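# Place an amber bottle on the capping machine's riser

## Task

Lift any one amber bottle from the bench and set it down standing upright on the pale riser on the capping machine's platform, directly beneath the capping head, with every other bottle still standing.

## Robot and tools

Robot: two arms, left_arm carrying a five-finger left hand and right_arm carrying a right hand. Calibrated base positions in the scene frame: left_arm (+0.027, +0.332, +0.009) m, right_arm (-0.047, -0.259, +0.015) m, both turned almost zero about z. A two-camera stand is fixed behind the arms. A loose object may now and then get a brief push from outside.

Frame: everything is in the scene frame. Its origin is at table-top height, halfway between the arms' nominal bases. +z is up, +x points out over the table, and left_arm is on the +y side. Image left and right do not match these names. Positions are in metres and orientations are quaternions in w, x, y, z order.

Hand point: each reported pose belongs to a point 0.05 m in front of the palm and 0.15 m from the wrist mounting face, toward the fingertips. Its +z runs along straight fingers and +y points out of the palm. On the right hand +x runs across the palm away from the thumb; on the left hand +x runs toward the thumb. Straight fingertips reach 0.06 to 0.07 m past the point, and their centre lines sit 0.06 m behind it along -y. A wrist bracket on the little-finger side reaches 0.10 m across and can strike things. Resting poses often sag 1 to 3 cm, sometimes 5 cm, mostly downward, without any contact. Commanded orientation is clipped to 40 degrees from the measured one at every step.

One row is 28 numbers, each in [-1, 1], always covering both arms. Numbers 1 to 14 are left_arm and 15 to 28 are right_arm. Each arm's 14 numbers go in this order: dx, dy, dz, rx, ry, rz, then little, ring, middle, index, thumb_bend, thumb_turn, force_limit, speed.

The six pose numbers are offsets, not poses. They count from that arm's Hand target as it stood when the action or move began, along scene-frame axes. 1.0 means 0.6 m for dx, dy, dz and 180 degrees for the rotation. rx, ry, rz form one rotation vector, turning about the Hand target's position. Every row of one action counts from the same start, not from the row before it, so repeating an offset in a later call moves the hand further. Six zeros re-command the current Hand target. To end a push against something, send an offset that takes the target back past the hand point.

The six hand numbers are absolute motor targets. For the fingers and thumb_bend, +1 is straight and -1 is curled. For thumb_turn, +1 puts the thumb beside the palm and -1 puts it in front, opposite the fingers. force_limit scales from about 0 N at -1 to 10 N at +1; the two thumb motors go up to 15 N. speed rises from nearly 0 at -1 to full speed at +0.48 and stays full up to +1. For a gentle grip, close at speed -0.94 or lower. With the thumb turned in, the hand can hold objects about 0.035 to 0.065 m thick. No number means 'unchanged'. To keep a hand as it is, resend the eight numbers of its last executed row. If none has run yet, send its hand_measured values, then hand_force_limit and hand_speed. To grip harder, raise force_limit and send a target that is more closed than hand_measured.

Tools:
- execute_actions(actions, cameras): actions is a list of actions, and each action is up to 15 rows, one per 1/30 s step. A shorter action repeats its last row. With an empty list, it returns the state plus camera images.
- move(target, speed, blend, blocking, cameras): target is one row, or a list of up to 15 rows. Every row's offsets count from the same starting Hand targets. The hand points travel in straight lines. speed is in m/s, from 0.002 to 4.3, default 0.25, and turning is capped at twice that in rad/s. It may be one number or one per target. blend, in metres, rounds corners at intermediate targets; 0 stops at each one. A move lasts at most 10 s. blocking=false returns after about 0.5 s while the move carries on. Moves do not avoid obstacles or the other arm. The result adds a move: line, such as done, off_target, moving, held or fault. limits=paced means the commanded pose was clipped, and limits=held means a check held steps back.
- wait(seconds 0 to 10, cameras): lets time pass while each arm holds its command.
- stop(cameras): brakes a running move.
- zoom_image(camera, region [x0, y0, x1, y1] in pixels, at most 504 by 504): enlarges part of the latest image from cam_high, cam_low, cam_left_wrist or cam_right_wrist. Each camera image is 672x504.
- show_instructions(): shows the reference pages.
- finished_scene(scene 1): ends the scene for good.

Results report, for each arm: end_effector_position, end_effector_quat_wxyz, Hand target (the base for the next offsets), joint positions, velocities and torques, and motor temperatures. Each hand reports hand_measured, hand_stopped_by (moving, target, force, stalled, fault), hand_load_n (fingertip load in N, positive when the finger is pushed open; a lost grip shows as about 0), hand_force_limit and hand_speed. The six hand values follow the same motor order as the row.

Avoid: letting the two hands or arms touch or press together, which can end the scene; dropping the bottle, or letting it or anything else leave the table; knocking over the other bottles; fast or hard contact with the machine or the table; heavy loads on the fingers; and routing a path close to an arm's own base. A MOTOR HOT line appears at 85 °C, and at 100 °C that arm drops and stays off for 30 to 60 s. Before ending, release the bottle so it stands on the riser by itself, then pull the hand clear.

Each tool is called after ">>>" as name([rows], argument=value, ...), one row to a line, values as JSON.

Reference images:

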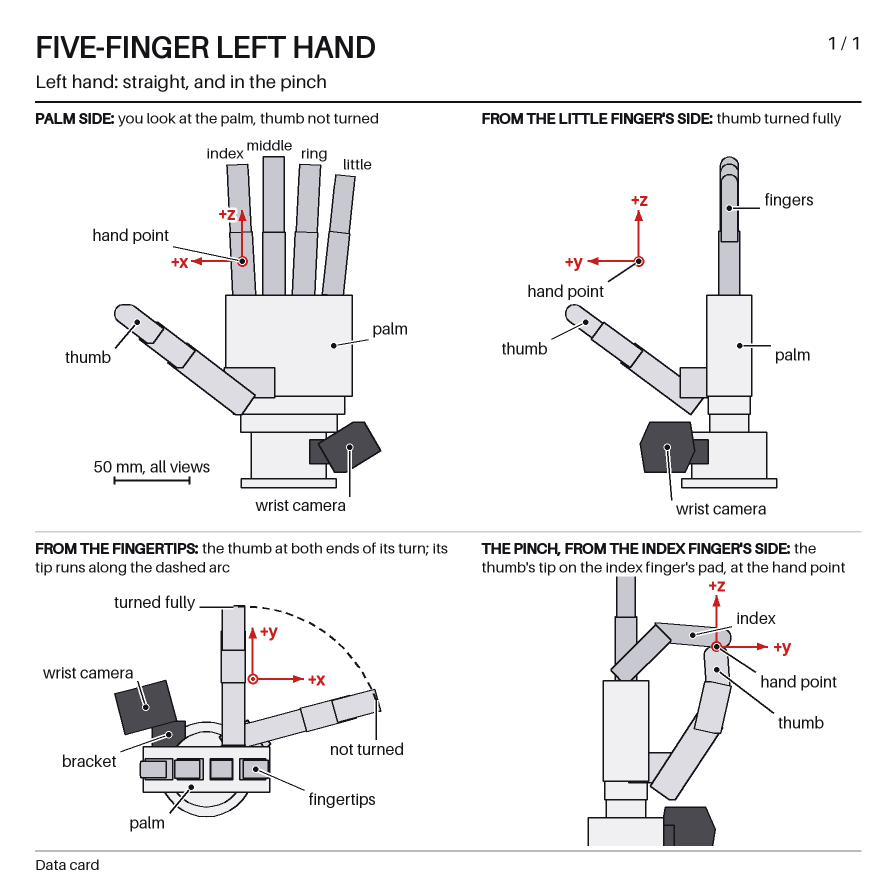

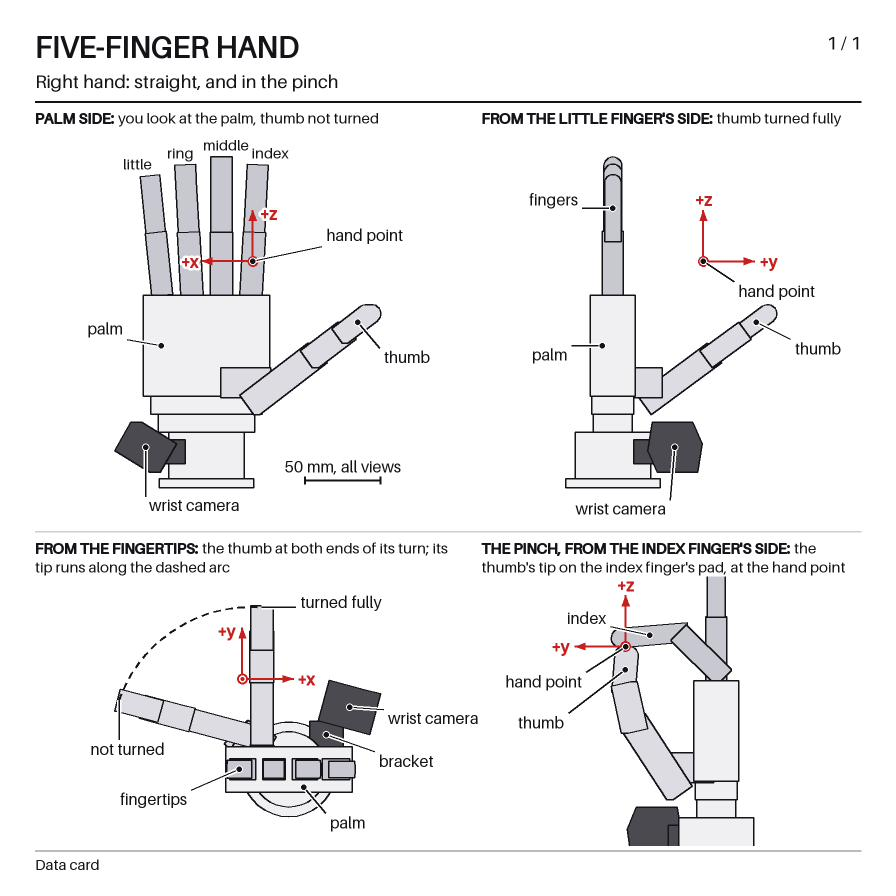

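## Session

>>> execute_actions(actions=[])

Scene clock: 0.00 s.
left_arm: end_effector_position=(+0.3461, +0.7202, +0.1992) hand_measured=(+1.000, +1.000, +1.000, +1.000, +1.000, +1.000) hand_load_n=(+0.0, +0.0, +0.0, +0.0, +0.0, +0.0) hand_stopped_by=(target, target, target, target, target, target) hand_force_limit=0.00 hand_speed=-0.80 end_effector_quat_wxyz=(-0.353, +0.845, +0.326, +0.233) | right_arm: end_effector_position=(+0.5728, -0.5537, +0.3221) hand_measured=(+1.000, +1.000, +1.000, +1.000, +1.000, +1.000) hand_load_n=(+0.0, +0.0, +0.0, +0.0, +0.0, +0.0) hand_stopped_by=(target, target, target, target, target, target) hand_force_limit=0.00 hand_speed=-0.80 end_effector_quat_wxyz=(+0.072, +0.153, -0.628, +0.759)
Joint positions: left_arm=[0.863 1.159 0.81 -0.41 -0.368 -1.28] | right_arm=[-0.215 1.829 1.357 0.973 1.224 -0.811]
Joint velocities: within noise
Joint torques (N m): no reading
Motor temperatures (°C): left_arm=[38 28 26 25 28 30] | right_arm=[28 26 34 26 25 25]
Heat: left arm: hottest waist 38 °C; right arm: hottest elbow 34 °C.
Hand target: left_arm +0.3517, +0.7267, +0.2149; -0.359, +0.839, +0.327, +0.244 | right_arm +0.5763, -0.5542, +0.3382; +0.062, +0.140, -0.627, +0.764

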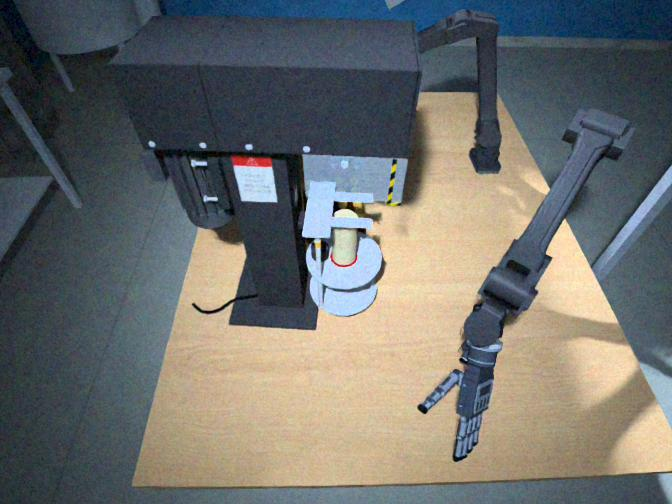

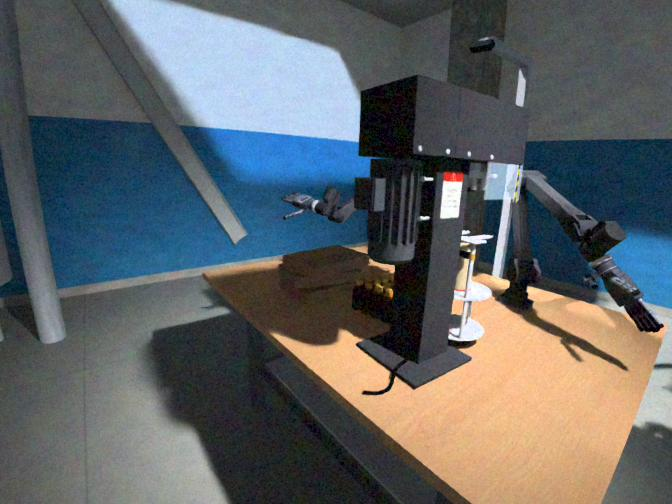

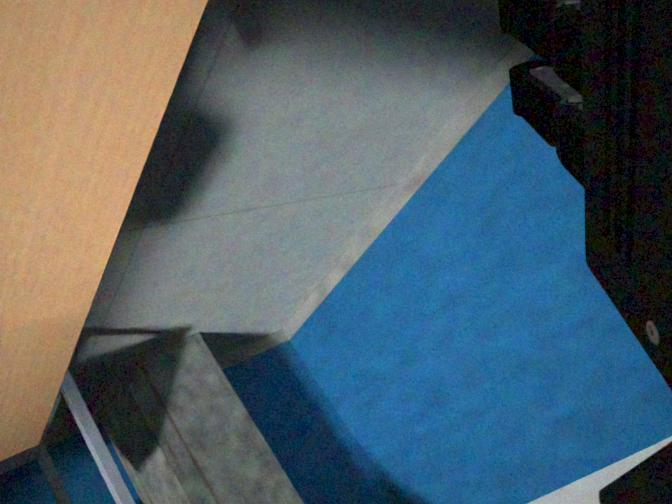

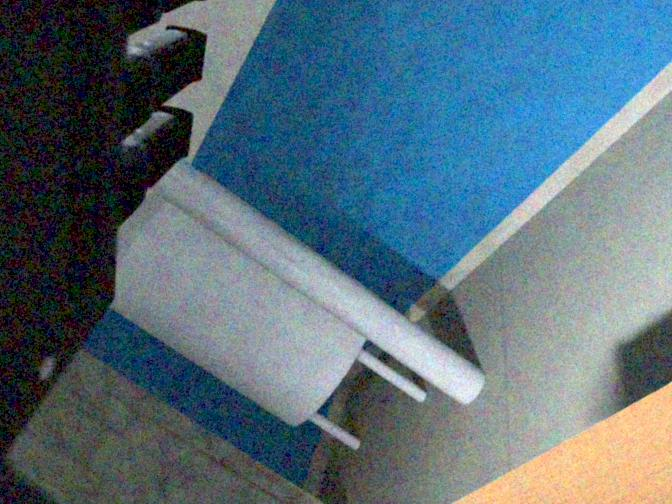

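>>> zoom_image(camera="cam_high", region=[200, 140, 450, 340])

>>> zoom_image(camera="cam_low", region=[260, 180, 540, 400])

Scaled by 2.016 from the camera's 672x504 image, which has a finer 960x720 frame.

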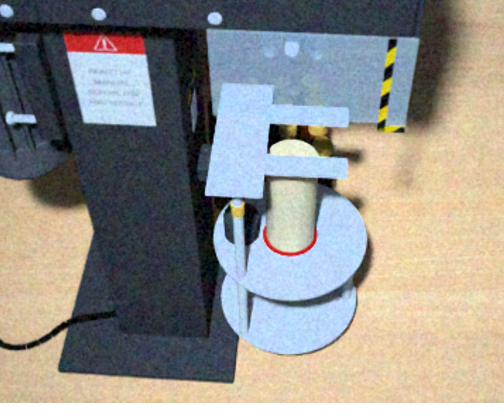

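Scaled by 1.800 from the camera's 672x504 image, which has a finer 960x720 frame.

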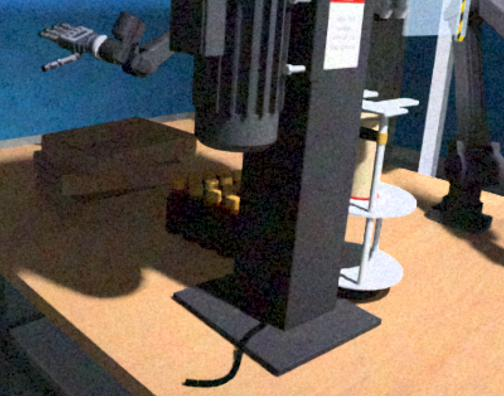

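>>> zoom_image(camera="cam_low", region=[430, 140, 530, 360])

>>> zoom_image(camera="cam_high", region=[290, 160, 420, 320])

>>> zoom_image(camera="cam_low", region=[330, 240, 430, 340])

Scaled by 2.291 from the camera's 672x504 image, which has a finer 960x720 frame.

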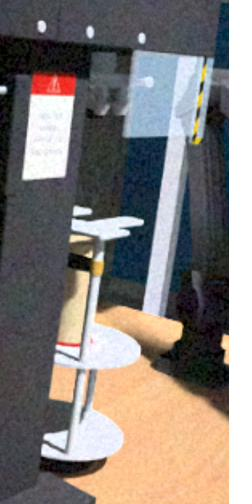

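Scaled by 3.150 from the camera's 672x504 image, which has a finer 960x720 frame.

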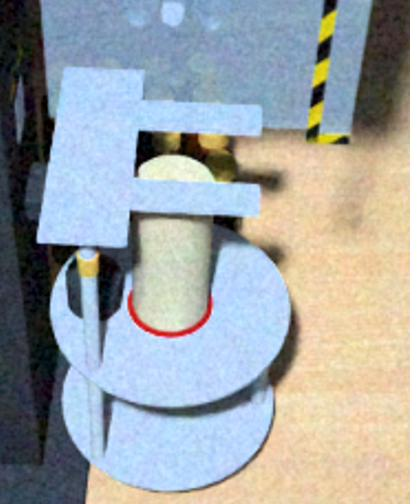

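Scaled by 5.040 from the camera's 672x504 image, which has a finer 960x720 frame.

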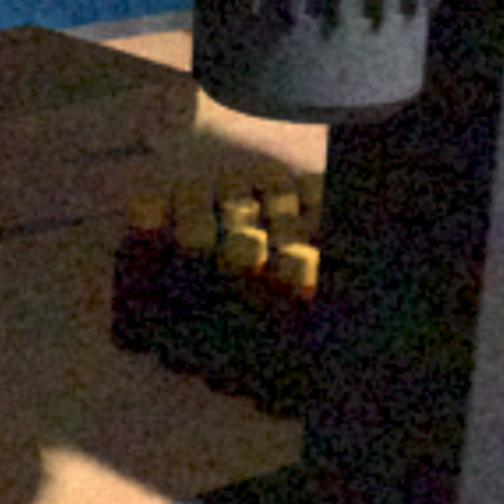

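>>> move([
  [-0.1362,-0.5445,0.1418,-0.1413,-0.0567,-0.2045,1,1,1,1,1,1,0,-0.8,0,0,0,0,0,0,1,1,1,1,1,1,0,-0.8],
  [-0.1362,-0.9612,0.1418,-0.1614,-0.0052,-0.4224,1,1,1,1,1,1,0,-0.8,0,0,0,0,0,0,1,1,1,1,1,1,0,-0.8],
], speed=0.3, blend=[0.05,0], cameras=["all"])

Scene clock: 62.67 s.
left_arm: end_effector_position=(+0.2644, +0.1542, +0.2797) hand_measured=(+1.000, +1.000, +1.000, +1.000, +1.000, +1.000) hand_load_n=(+0.0, +0.0, +0.0, +0.0, +0.0, +0.0) hand_stopped_by=(target, target, target, target, target, target) hand_force_limit=0.00 hand_speed=-0.80 end_effector_quat_wxyz=(+0.068, +0.924, -0.207, +0.314) | right_arm: end_effector_position=(+0.5728, -0.5537, +0.3221) hand_measured=(+1.000, +1.000, +1.000, +1.000, +1.000, +1.000) hand_load_n=(+0.0, +0.0, +0.0, +0.0, +0.0, +0.0) hand_stopped_by=(target, target, target, target, target, target) hand_force_limit=0.00 hand_speed=-0.80 end_effector_quat_wxyz=(+0.072, +0.153, -0.628, +0.759)
Joint positions: left_arm=[-0.445 0.534 0.755 -1.138 -0.004 -1.569] | right_arm=[-0.215 1.829 1.357 0.973 1.224 -0.811]
Joint torques (N m): left_arm=[-2.67 1.38 10.3 2.04 -0.2 -0.08] | right_arm=[0.91 -14.45 10.32 2.03 -0.48 0.05]
Motor temperatures (°C): left_arm=[37 28 31 25 27 29] | right_arm=[28 27 39 26 25 24]
Heat: left arm: hottest waist 37 °C; right arm: hottest elbow 39 °C.
Hand target: left_arm +0.2700, +0.1499, +0.3000; +0.074, +0.917, -0.204, +0.334 | right_arm +0.5763, -0.5542, +0.3382; +0.062, +0.140, -0.627, +0.764
Off the commanded pose: left_arm 0.021 m, 3 deg | right_arm 0.016 m, 2 deg.
move: off_target (left_arm, right_arm)
camera_calibration:
cam_left_wrist: T_world_to_cam=[[0.618402, 0.767854, 0.16727, -0.327249], [0.184887, -0.34903, 0.918692, -0.257352], [0.763804, -0.537194, -0.357807, 0.0960509], [0, 0, 0, 1]] pos_world=[0.176588, 0.213054, 0.325534]

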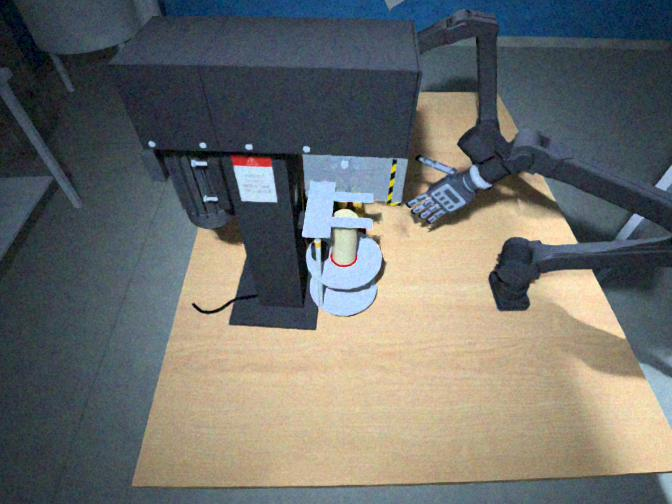

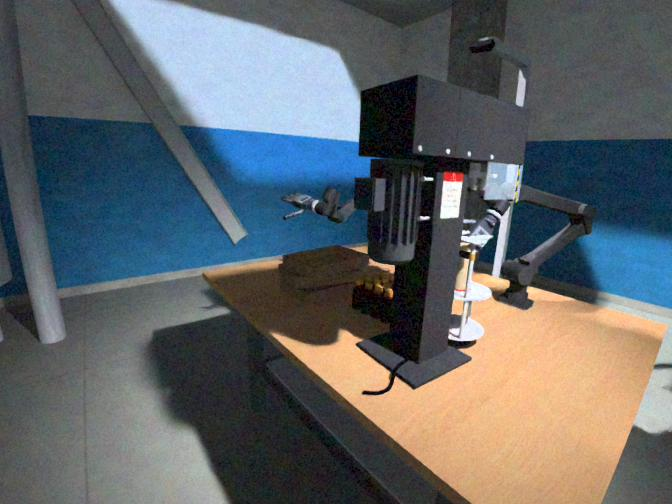

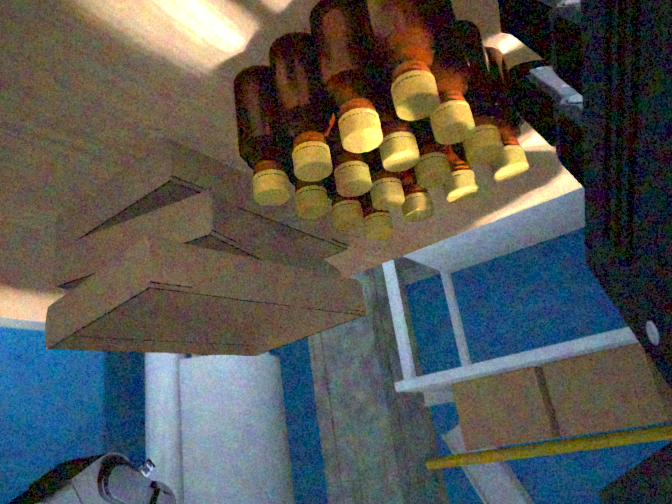

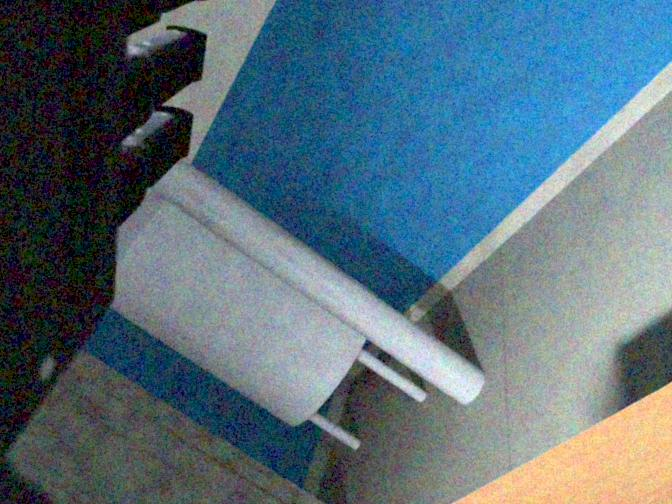

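>>> zoom_image(camera="cam_left_wrist", region=[210, 0, 550, 250])

>>> zoom_image(camera="cam_high", region=[300, 130, 500, 280])

Scaled by 1.482 from the camera's 672x504 image, which has a finer 960x720 frame.

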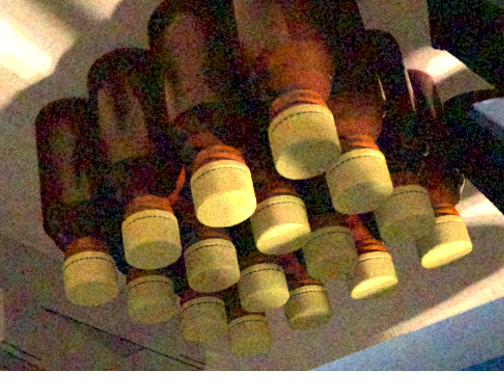

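Scaled by 2.520 from the camera's 672x504 image, which has a finer 960x720 frame.

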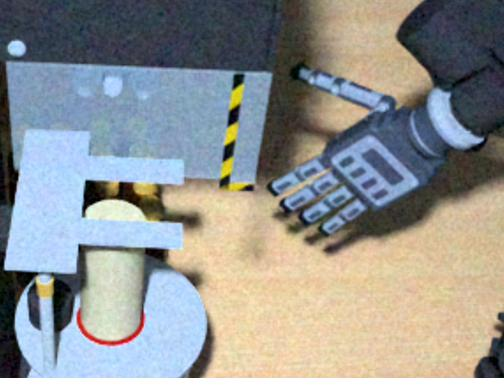

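>>> move(target=[0.0333,0.2333,0.05,-0.0076,-0.0845,0.2212,1,1,1,1,1,1,0,-0.8,0,0,0,0,0,0,1,1,1,1,1,1,0,-0.8], speed=0.3, cameras=["cam_left_wrist"])

Scene clock: 122.20 s.
left_arm: end_effector_position=(+0.2897, +0.2864, +0.3244) hand_measured=(+1.000, +1.000, +1.000, +1.000, +1.000, +1.000) hand_load_n=(+0.0, +0.0, +0.0, +0.0, +0.0, +0.0) hand_stopped_by=(target, target, target, target, target, target) hand_force_limit=0.00 hand_speed=-0.80 end_effector_quat_wxyz=(-0.063, +0.884, +0.105, +0.450) | right_arm: end_effector_position=(+0.5728, -0.5537, +0.3221) hand_measured=(+1.000, +1.000, +1.000, +1.000, +1.000, +1.000) hand_load_n=(+0.0, +0.0, +0.0, +0.0, +0.0, +0.0) hand_stopped_by=(target, target, target, target, target, target) hand_force_limit=0.00 hand_speed=-0.80 end_effector_quat_wxyz=(+0.072, +0.153, -0.628, +0.759)
Joint positions: left_arm=[-0.382 0.291 0.697 -1.138 -0.501 -1.957] | right_arm=[-0.215 1.829 1.357 0.973 1.224 -0.811]
Joint torques (N m): left_arm=[-1.61 2.84 8.17 2.07 -0.51 -0.07] | right_arm=[0.38 -14.74 10.13 2.25 -0.48 0.05]
Heat: left arm: hottest waist 37 °C; right arm: hottest elbow 40 °C.
Hand target: left_arm +0.2899, +0.2899, +0.3300; -0.060, +0.879, +0.116, +0.458 | right_arm +0.5763, -0.5542, +0.3382; +0.062, +0.140, -0.627, +0.764
Off the commanded pose: left_arm 0.007 m, 2 deg | right_arm 0.016 m, 2 deg.
move: off_target (right_arm)
camera_calibration:
cam_left_wrist: T_world_to_cam=[[-0.0600712, 0.969011, 0.239601, -0.336303], [0.0984949, -0.233109, 0.96745, -0.280934], [0.993323, 0.0817153, -0.0814395, -0.16971], [0, 0, 0, 1]] pos_world=[0.176045, 0.274261, 0.338547]
Images, in order (width x height): cam_left_wrist 672x504.

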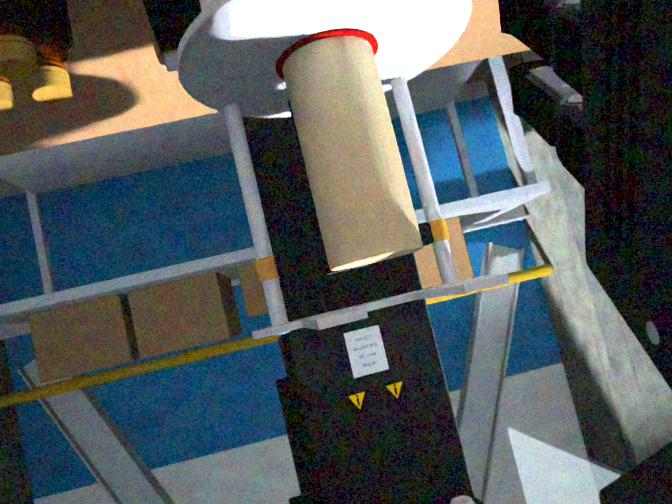

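>>> zoom_image(camera="cam_left_wrist", region=[220, 220, 540, 440])

>>> zoom_image(camera="cam_left_wrist", region=[150, 0, 500, 260])

Scaled by 1.575 from the camera's 672x504 image, which has a finer 960x720 frame.

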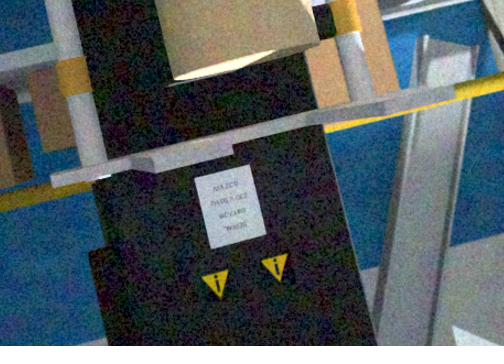

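Scaled by 1.440 from the camera's 672x504 image, which has a finer 960x720 frame.

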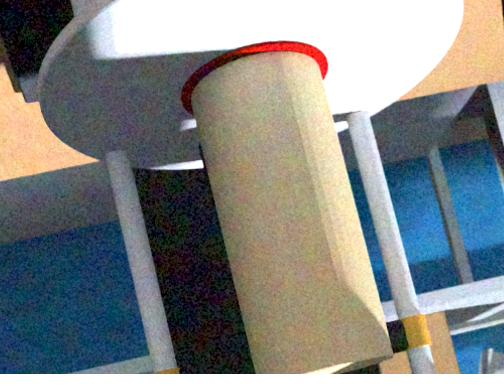

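>>> zoom_image(camera="cam_left_wrist", region=[240, 250, 400, 360])

>>> zoom_image(camera="cam_left_wrist", region=[380, 230, 540, 340])

Scaled by 3.150 from the camera's 672x504 image, which has a finer 960x720 frame.

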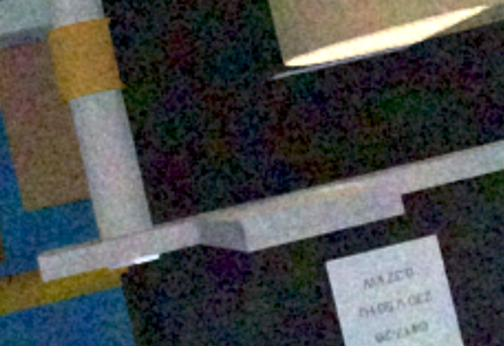

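Scaled by 3.150 from the camera's 672x504 image, which has a finer 960x720 frame.

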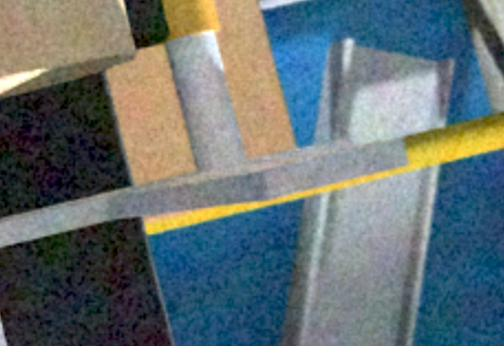

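>>> move([
  [0.0335,-0.1665,-0.1,-0.0186,-0.0845,-0.1492,0.5,0.5,0.5,0.5,1,-1,0,-0.3,0,0,0,0,0,0,1,1,1,1,1,1,0,-0.8],
  [0.1585,-0.2332,-0.275,-0.0372,-0.1689,-0.2983,0.5,0.5,0.5,0.5,1,-1,0,-0.3,0,0,0,0,0,0,1,1,1,1,1,1,0,-0.8],
], speed=0.25, blend=[0.03,0], cameras=["all"])

Scene clock: 187.17 s.
left_arm: end_effector_position=(+0.3753, +0.1467, +0.1555) hand_measured=(+0.500, +0.500, +0.500, +0.500, +1.000, -1.000) hand_load_n=(+0.0, +0.0, +0.0, +0.0, +0.0, +0.0) hand_stopped_by=(target, target, target, target, target, target) hand_force_limit=0.00 hand_speed=-0.30 end_effector_quat_wxyz=(+0.234, +0.702, -0.255, +0.622) | right_arm: end_effector_position=(+0.5728, -0.5537, +0.3221) hand_measured=(+1.000, +1.000, +1.000, +1.000, +1.000, +1.000) hand_load_n=(+0.0, +0.0, +0.0, +0.0, +0.0, -0.5) hand_stopped_by=(target, target, target, target, target, target) hand_force_limit=0.00 hand_speed=-0.80 end_effector_quat_wxyz=(+0.072, +0.153, -0.628, +0.759)
Joint positions: left_arm=[-0.054 1.473 0.201 1.125 0.654 -1.492] | right_arm=[-0.215 1.829 1.357 0.973 1.224 -0.811]
Joint torques (N m): left_arm=[-1.55 -5.07 4.78 2.54 0.05 -0.09] | right_arm=[0.85 -13.86 10.26 2.1 -0.48 0.09]
Heat: left arm: hottest waist 36 °C; right arm: hottest elbow 41 °C.
Hand target: left_arm +0.3850, +0.1500, +0.1649; +0.231, +0.693, -0.252, +0.635 | right_arm +0.5763, -0.5542, +0.3382; +0.062, +0.140, -0.627, +0.764
Off the commanded pose: left_arm 0.014 m, 2 deg | right_arm 0.016 m, 2 deg.
move: off_target (left_arm, right_arm)
camera_calibration:
cam_left_wrist: T_world_to_cam=[[0.659211, 0.70174, 0.270189, -0.390918], [-0.479993, 0.116101, 0.869556, 0.0225328], [0.578833, -0.702909, 0.413365, -0.0632837], [0, 0, 0, 1]] pos_world=[0.305144, 0.227224, 0.112187]

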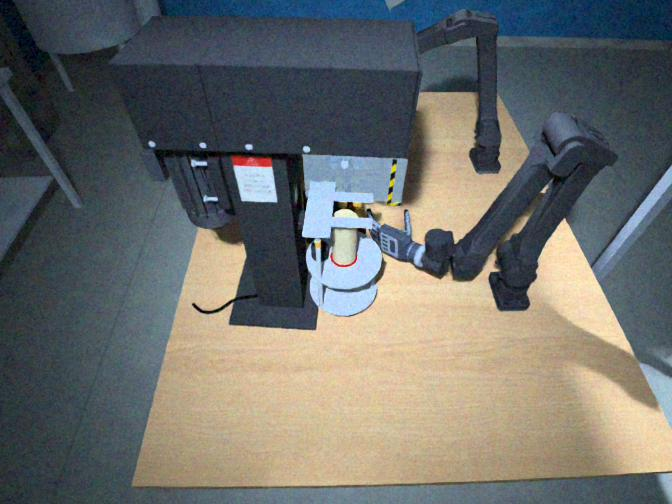

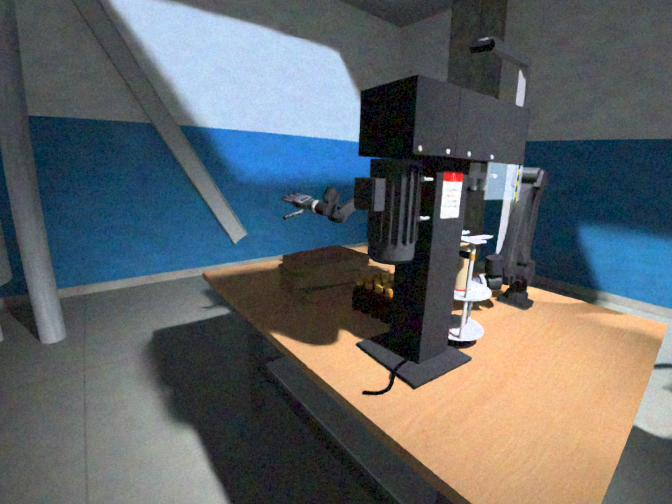

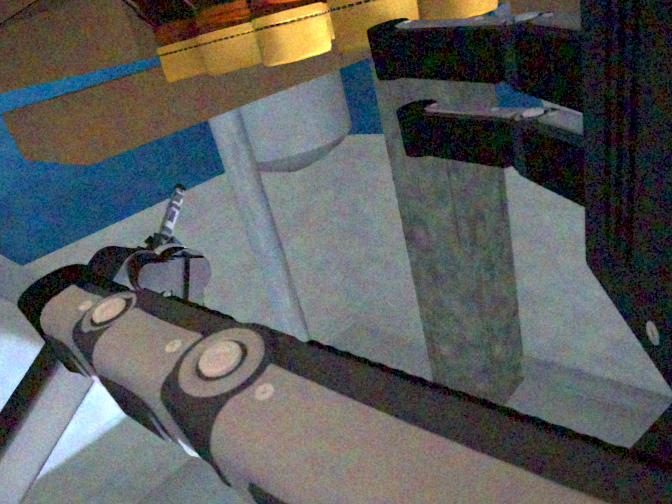

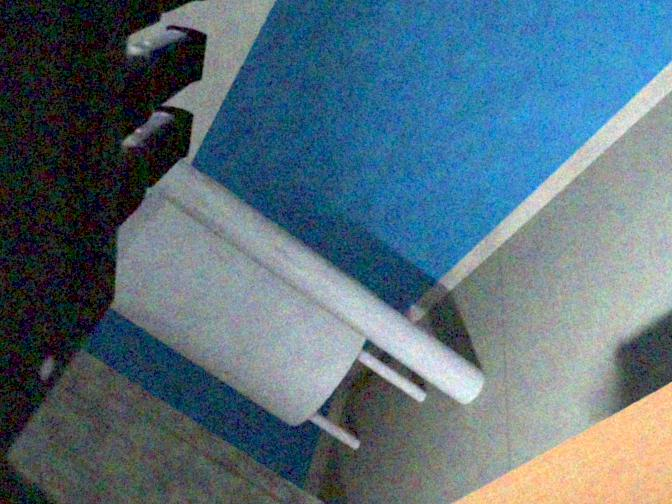

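>>> zoom_image(camera="cam_left_wrist", region=[100, 0, 560, 180])

>>> zoom_image(camera="cam_high", region=[310, 170, 450, 290])

Scaled by 1.096 from the camera's 672x504 image, which has a finer 960x720 frame.

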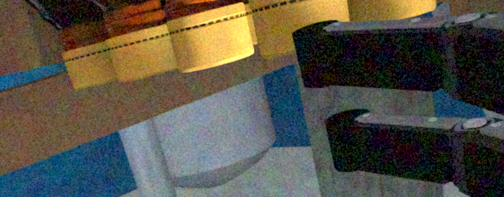

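Scaled by 3.600 from the camera's 672x504 image, which has a finer 960x720 frame.

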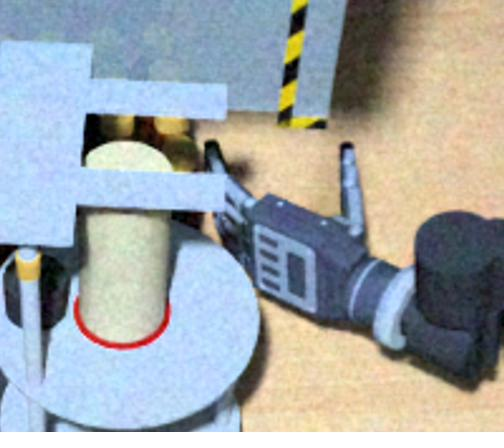

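>>> move(target=[0.1142,-0.01,-0.0648,-0.0113,-0.0223,0.111,1,1,0.2,0.2,1,-1,0,-0.3,0,0,0,0,0,0,1,1,1,1,1,1,0,-0.8], speed=0.12, cameras=["cam_high", "cam_left_wrist", "cam_low"])

Scene clock: 231.07 s.
left_arm: end_effector_position=(+0.4521, +0.1492, +0.1230) hand_measured=(+1.000, +1.000, +0.200, +0.200, +1.000, -1.000) hand_load_n=(+0.0, +0.0, +0.0, +0.0, +0.5, -0.5) hand_stopped_by=(target, target, target, target, target, target) hand_force_limit=0.00 hand_speed=-0.30 end_effector_quat_wxyz=(+0.113, +0.706, -0.126, +0.687) | right_arm: end_effector_position=(+0.5728, -0.5537, +0.3221) hand_measured=(+1.000, +1.000, +1.000, +1.000, +1.000, +1.000) hand_load_n=(+0.0, +0.0, +0.0, +0.0, +0.0, +0.0) hand_stopped_by=(target, target, target, target, target, target) hand_force_limit=0.00 hand_speed=-0.80 end_effector_quat_wxyz=(+0.072, +0.153, -0.628, +0.759)
Joint positions: left_arm=[-0.232 1.859 0.287 1.543 0.112 -1.555] | right_arm=[-0.215 1.829 1.357 0.973 1.224 -0.811]
Joint torques (N m): left_arm=[-3.66 -6.83 2.06 2.71 -0.23 -0.11] | right_arm=[0.56 -14.15 10.03 1.98 -0.49 0.04]
Heat: left arm: hottest waist 36 °C; right arm: hottest elbow 41 °C.
Hand target: left_arm +0.4536, +0.1441, +0.1260; +0.121, +0.700, -0.125, +0.693 | right_arm +0.5763, -0.5542, +0.3382; +0.062, +0.140, -0.627, +0.764
Off the commanded pose: left_arm 0.006 m, 1 deg | right_arm 0.016 m, 2 deg.
joint sent to its limit (left arm) — joint 4 (wrist pitch), upper limit. The joint targets still meet the commanded pose.
move: off_target (right_arm)
camera_calibration:
cam_left_wrist: T_world_to_cam=[[0.33801, 0.893549, 0.295498, -0.320956], [-0.565898, -0.0579154, 0.822439, 0.158047], [0.752004, -0.445214, 0.486081, -0.218238], [0, 0, 0, 1]] pos_world=[0.362041, 0.19878, 0.0709395]
Images, in order (width x height): cam_high 672x504, cam_low 672x504, cam_left_wrist 672x504.

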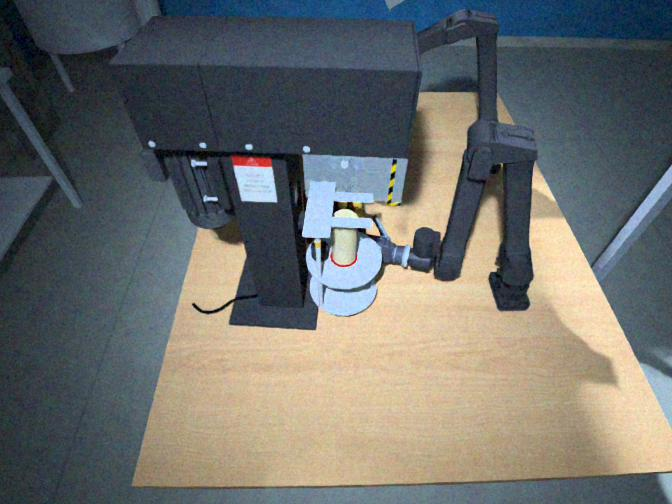

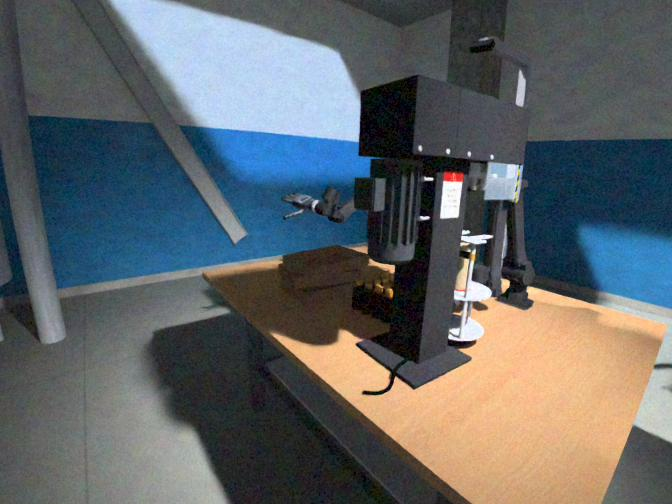

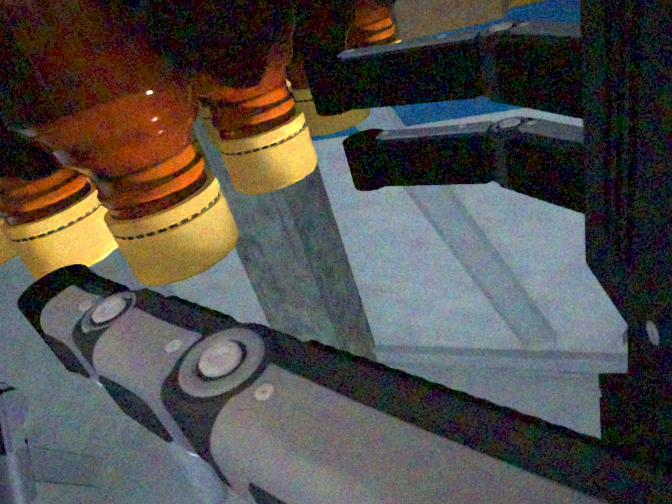

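>>> zoom_image(camera="cam_left_wrist", region=[0, 0, 420, 310])

Scaled by 1.200 from the camera's 672x504 image, which has a finer 960x720 frame.

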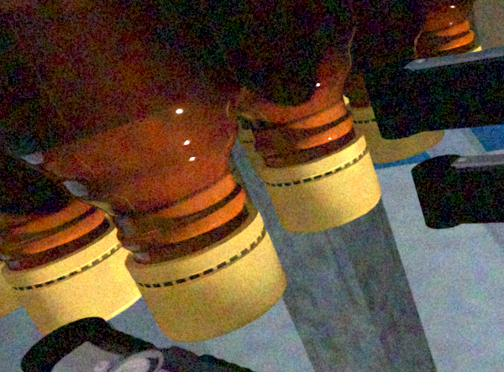

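>>> move([
  [-0.0127,-0.0333,-0.005,0,0,0,1,1,0.2,0.2,1,-1,0,-0.3,0,0,0,0,0,0,1,1,1,1,1,1,0,-0.8],
  [-0.0127,-0.0952,-0.01,0,0,0,1,1,0.2,0.2,1,-1,0,-0.3,0,0,0,0,0,0,1,1,1,1,1,1,0,-0.8],
], speed=0.06, blend=[0.01,0], cameras=["cam_high", "cam_left_wrist"])

Scene clock: 239.47 s.
left_arm: end_effector_position=(+0.4432, +0.0910, +0.1225) hand_measured=(+1.000, +1.000, +0.200, +0.200, +1.000, -1.000) hand_load_n=(+0.0, +0.0, -1.0, +0.0, +0.0, +0.0) hand_stopped_by=(target, target, target, target, target, target) hand_force_limit=0.00 hand_speed=-0.30 end_effector_quat_wxyz=(+0.118, +0.701, -0.126, +0.692) | right_arm: end_effector_position=(+0.5728, -0.5537, +0.3221) hand_measured=(+1.000, +1.000, +1.000, +1.000, +1.000, +1.000) hand_load_n=(+0.0, -0.5, +0.0, +0.0, +0.0, +0.0) hand_stopped_by=(target, target, target, target, target, target) hand_force_limit=0.00 hand_speed=-0.80 end_effector_quat_wxyz=(+0.072, +0.153, -0.628, +0.759)
Joint positions: left_arm=[-0.439 1.888 0.32 1.554 -0.089 -1.563] | right_arm=[-0.215 1.829 1.357 0.973 1.224 -0.811]
Joint torques (N m): left_arm=[-3.02 -7.12 2.22 2.36 -0.31 -0.04] | right_arm=[1.32 -14.1 9.98 2.24 -0.46 0.07]
Heat: left arm: hottest waist 36 °C; right arm: hottest elbow 41 °C.
Hand target: left_arm +0.4460, +0.0870, +0.1200; +0.121, +0.700, -0.125, +0.693 | right_arm +0.5763, -0.5542, +0.3382; +0.062, +0.140, -0.627, +0.764
Off the commanded pose: left_arm 0.005 m, 0 deg | right_arm 0.016 m, 2 deg.
joint sent to its limit (left arm) — joint 4 (wrist pitch), upper limit. The joint targets still meet the commanded pose.
move: off_target (right_arm)
camera_calibration:
cam_left_wrist: T_world_to_cam=[[0.339692, 0.89407, 0.291973, -0.266185], [-0.57737, -0.0468312, 0.815138, 0.155043], [0.742464, -0.445472, 0.500301, -0.234722], [0, 0, 0, 1]] pos_world=[0.354211, 0.140687, 0.0687686]
Images, in order (width x height): cam_high 672x504, cam_left_wrist 672x504.

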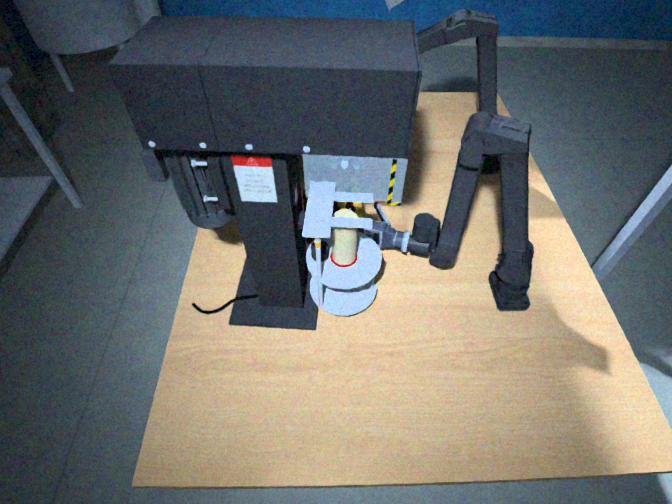

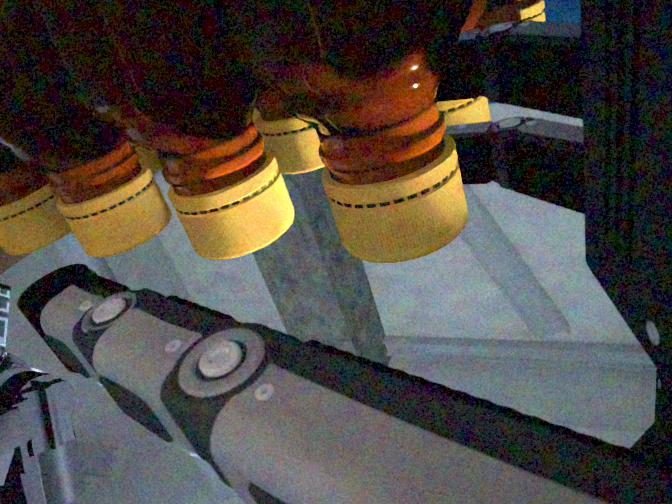

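>>> execute_actions([
  [[0,0,0,0,0,0,1,1,0.2,0.2,0.25,-1,-0.6,-0.7,0,0,0,0,0,0,1,1,1,1,1,1,0,-0.8]],
], cameras=["cam_left_wrist"])

Scene clock: 251.57 s.
left_arm: end_effector_position=(+0.4432, +0.0910, +0.1225) hand_measured=(+1.000, +1.000, +0.200, +0.200, +0.250, -1.000) hand_load_n=(+0.0, +0.0, -1.5, +0.0, +0.0, -0.5) hand_stopped_by=(target, target, target, target, target, target) hand_force_limit=-0.60 hand_speed=-0.70 end_effector_quat_wxyz=(+0.118, +0.701, -0.126, +0.692) | right_arm: end_effector_position=(+0.5728, -0.5537, +0.3221) hand_measured=(+1.000, +1.000, +1.000, +1.000, +1.000, +1.000) hand_load_n=(+0.0, +0.0, +0.0, +0.0, +0.0, +0.0) hand_stopped_by=(target, target, target, target, target, target) hand_force_limit=0.00 hand_speed=-0.80 end_effector_quat_wxyz=(+0.072, +0.153, -0.628, +0.759)
Joint positions: left_arm=[-0.439 1.888 0.32 1.554 -0.089 -1.563] | right_arm=[-0.215 1.829 1.357 0.973 1.224 -0.811]
Joint torques (N m): left_arm=[-3.43 -6.83 2.41 2.39 -0.31 -0.02] | right_arm=[1.26 -14.51 10.21 2.04 -0.48 0.1]
Heat: left arm: hottest waist 36 °C; right arm: hottest elbow 41 °C.
Hand target: left_arm +0.4460, +0.0870, +0.1200; +0.121, +0.700, -0.125, +0.693 | right_arm +0.5763, -0.5542, +0.3382; +0.062, +0.140, -0.627, +0.764
Off the commanded pose: left_arm 0.005 m, 0 deg | right_arm 0.016 m, 2 deg.
joint sent to its limit (left arm) — joint 4 (wrist pitch), upper limit. The joint targets still meet the commanded pose.
Step readings (end_effector_position of left_arm | right_arm):
0: (+0.4432, +0.0910, +0.1225) | (+0.5728, -0.5537, +0.3221)
1: (+0.4432, +0.0910, +0.1225) | (+0.5728, -0.5537, +0.3221)
2: (+0.4432, +0.0910, +0.1225) | (+0.5728, -0.5537, +0.3221)
4: (+0.4432, +0.0910, +0.1225) | (+0.5728, -0.5537, +0.3221)
8: (+0.4432, +0.0910, +0.1225) | (+0.5728, -0.5537, +0.3221)
15: (+0.4432, +0.0910, +0.1225) | (+0.5728, -0.5537, +0.3221)
camera_calibration:
cam_left_wrist: T_world_to_cam=[[0.339692, 0.89407, 0.291973, -0.266185], [-0.57737, -0.0468312, 0.815138, 0.155043], [0.742464, -0.445472, 0.500301, -0.234722], [0, 0, 0, 1]] pos_world=[0.354211, 0.140687, 0.0687686]
Images, in order (width x height): cam_left_wrist 672x504.

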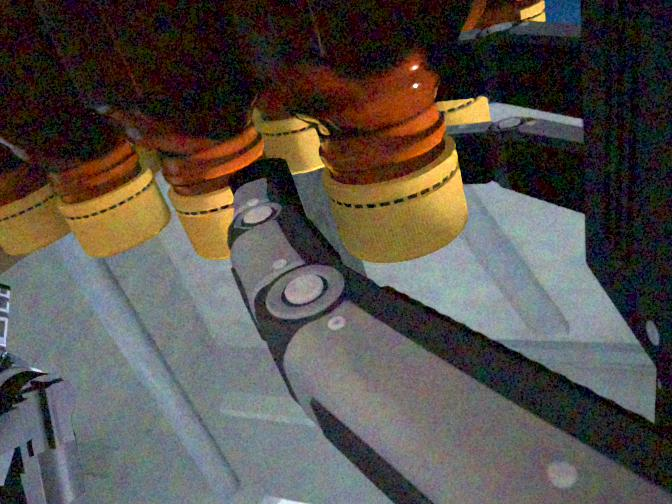

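>>> execute_actions([
  [[0,0,0,0,0,0,1,1,0.2,0.2,-0.15,-1,-0.7,-0.88,0,0,0,0,0,0,1,1,1,1,1,1,0,-0.8]],
], cameras=["cam_left_wrist"])

Scene clock: 254.30 s.
left_arm: end_effector_position=(+0.4434, +0.0909, +0.1226) hand_measured=(+1.000, +1.000, +0.200, +0.200, +0.034, -1.000) hand_load_n=(+0.0, +0.0, +0.0, +0.0, +2.0, +0.5) hand_stopped_by=(target, target, target, target, force, target) hand_force_limit=-0.70 hand_speed=-0.88 end_effector_quat_wxyz=(+0.118, +0.700, -0.126, +0.693) | right_arm: end_effector_position=(+0.5728, -0.5537, +0.3221) hand_measured=(+1.000, +1.000, +1.000, +1.000, +1.000, +1.000) hand_load_n=(+0.0, +0.0, +0.0, +0.0, +0.0, +0.0) hand_stopped_by=(target, target, target, target, target, target) hand_force_limit=0.00 hand_speed=-0.80 end_effector_quat_wxyz=(+0.072, +0.153, -0.628, +0.759)
Joint positions: left_arm=[-0.439 1.888 0.321 1.554 -0.089 -1.563] | right_arm=[-0.215 1.829 1.357 0.973 1.224 -0.811]
Joint torques (N m): left_arm=[-3.14 -7.12 2.25 2.22 -0.32 -0.03] | right_arm=[1.32 -14.1 10.11 1.99 -0.5 0.08]
Heat: left arm: hottest waist 36 °C; right arm: hottest elbow 41 °C.
Hand target: left_arm +0.4459, +0.0871, +0.1199; +0.121, +0.700, -0.125, +0.693 | right_arm +0.5763, -0.5542, +0.3382; +0.062, +0.140, -0.627, +0.764
Off the commanded pose: left_arm 0.005 m, 0 deg | right_arm 0.016 m, 2 deg.
joint sent to its limit (left arm) — joint 4 (wrist pitch), upper limit. The joint targets still meet the commanded pose.
Step readings (end_effector_position of left_arm | right_arm):
0: (+0.4432, +0.0910, +0.1225) | (+0.5728, -0.5537, +0.3221)
1: (+0.4432, +0.0910, +0.1225) | (+0.5728, -0.5537, +0.3221)
2: (+0.4432, +0.0910, +0.1225) | (+0.5728, -0.5537, +0.3221)
4: (+0.4432, +0.0910, +0.1225) | (+0.5728, -0.5537, +0.3221)
8: (+0.4432, +0.0910, +0.1225) | (+0.5728, -0.5537, +0.3221)
15: (+0.4432, +0.0910, +0.1225) | (+0.5728, -0.5537, +0.3221)
camera_calibration:
cam_left_wrist: T_world_to_cam=[[0.339614, 0.894089, 0.292006, -0.266259], [-0.577721, -0.0466986, 0.814898, 0.155198], [0.742227, -0.445448, 0.500674, -0.234865], [0, 0, 0, 1]] pos_world=[0.35441, 0.140687, 0.0688694]
Images, in order (width x height): cam_left_wrist 672x504.

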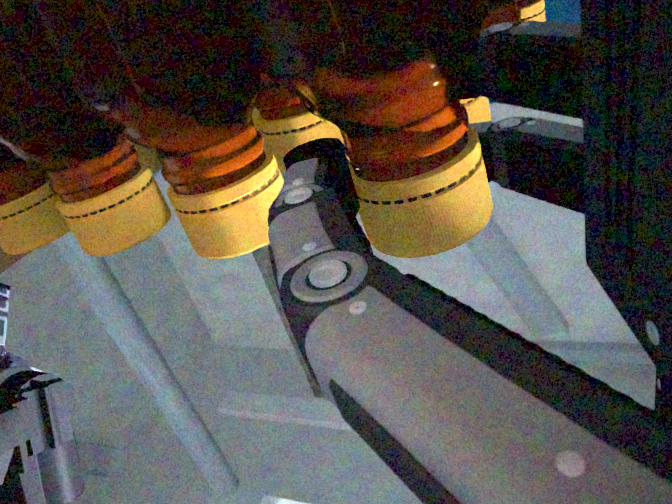

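>>> execute_actions([
  [[0,0,0,0,0,0,1,1,-0.2,-0.2,-0.15,-1,-0.5,-0.88,0,0,0,0,0,0,1,1,1,1,1,1,0,-0.8]],
  [[0,0,0,0,0,0,1,1,-0.2,-0.2,-0.15,-1,-0.5,-0.88,0,0,0,0,0,0,1,1,1,1,1,1,0,-0.8]],
], cameras=["cam_left_wrist"])

Scene clock: 261.97 s.
left_arm: end_effector_position=(+0.4436, +0.0908, +0.1228) hand_measured=(+1.000, +1.000, +0.190, +0.136, +0.034, -1.000) hand_load_n=(+0.0, +0.0, +0.0, +3.5, +7.5, -1.0) hand_stopped_by=(target, target, force, force, force, target) hand_force_limit=-0.50 hand_speed=-0.88 end_effector_quat_wxyz=(+0.118, +0.700, -0.126, +0.693) | right_arm: end_effector_position=(+0.5728, -0.5537, +0.3221) hand_measured=(+1.000, +1.000, +1.000, +1.000, +1.000, +1.000) hand_load_n=(+0.0, -0.5, +0.0, +0.0, +0.0, +0.0) hand_stopped_by=(target, target, target, target, target, target) hand_force_limit=0.00 hand_speed=-0.80 end_effector_quat_wxyz=(+0.072, +0.153, -0.628, +0.759)
Joint positions: left_arm=[-0.439 1.888 0.322 1.554 -0.089 -1.563] | right_arm=[-0.215 1.829 1.357 0.973 1.224 -0.811]
Joint torques (N m): left_arm=[-3.14 -7.18 2.33 2.35 -0.36 0] | right_arm=[0.91 -14.33 10.17 1.99 -0.51 0.05]
Heat: left arm: hottest waist 36 °C; right arm: hottest elbow 41 °C.
Hand target: left_arm +0.4459, +0.0871, +0.1199; +0.121, +0.700, -0.125, +0.693 | right_arm +0.5763, -0.5542, +0.3382; +0.062, +0.140, -0.627, +0.764
Off the commanded pose: left_arm 0.005 m, 0 deg | right_arm 0.016 m, 2 deg.
joint sent to its limit (left arm) — joint 4 (wrist pitch), upper limit. The joint targets still meet the commanded pose.
Step readings (end_effector_position of left_arm | right_arm):
0: (+0.4434, +0.0909, +0.1226) | (+0.5728, -0.5537, +0.3221)
1: (+0.4434, +0.0909, +0.1226) | (+0.5728, -0.5537, +0.3221)
2: (+0.4434, +0.0909, +0.1226) | (+0.5728, -0.5537, +0.3221)
4: (+0.4435, +0.0909, +0.1227) | (+0.5728, -0.5537, +0.3221)
8: (+0.4436, +0.0908, +0.1228) | (+0.5728, -0.5537, +0.3221)
15: (+0.4436, +0.0908, +0.1228) | (+0.5728, -0.5537, +0.3221)
16: (+0.4436, +0.0908, +0.1228) | (+0.5728, -0.5537, +0.3221)
17: (+0.4436, +0.0908, +0.1228) | (+0.5728, -0.5537, +0.3221)
19: (+0.4436, +0.0908, +0.1228) | (+0.5728, -0.5537, +0.3221)
23: (+0.4436, +0.0908, +0.1228) | (+0.5728, -0.5537, +0.3221)
30: (+0.4436, +0.0908, +0.1228) | (+0.5728, -0.5537, +0.3221)
camera_calibration:
cam_left_wrist: T_world_to_cam=[[0.3394, 0.8942, 0.291916, -0.266146], [-0.57822, -0.0464492, 0.814557, 0.155445], [0.741936, -0.445252, 0.50128, -0.235193], [0, 0, 0, 1]] pos_world=[0.354709, 0.140488, 0.0689706]
Images, in order (width x height): cam_left_wrist 672x504.

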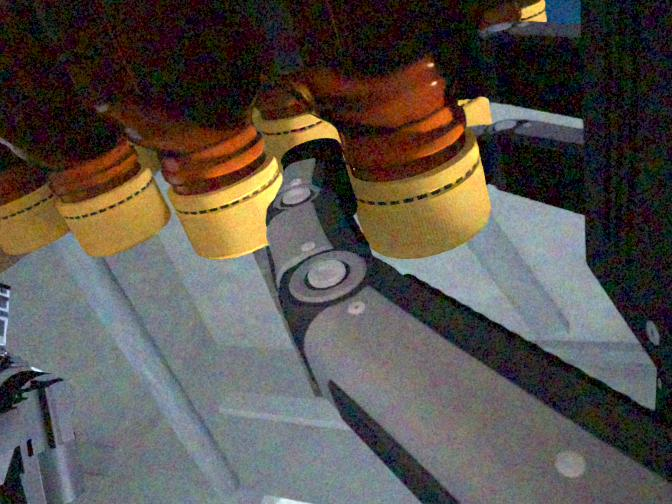

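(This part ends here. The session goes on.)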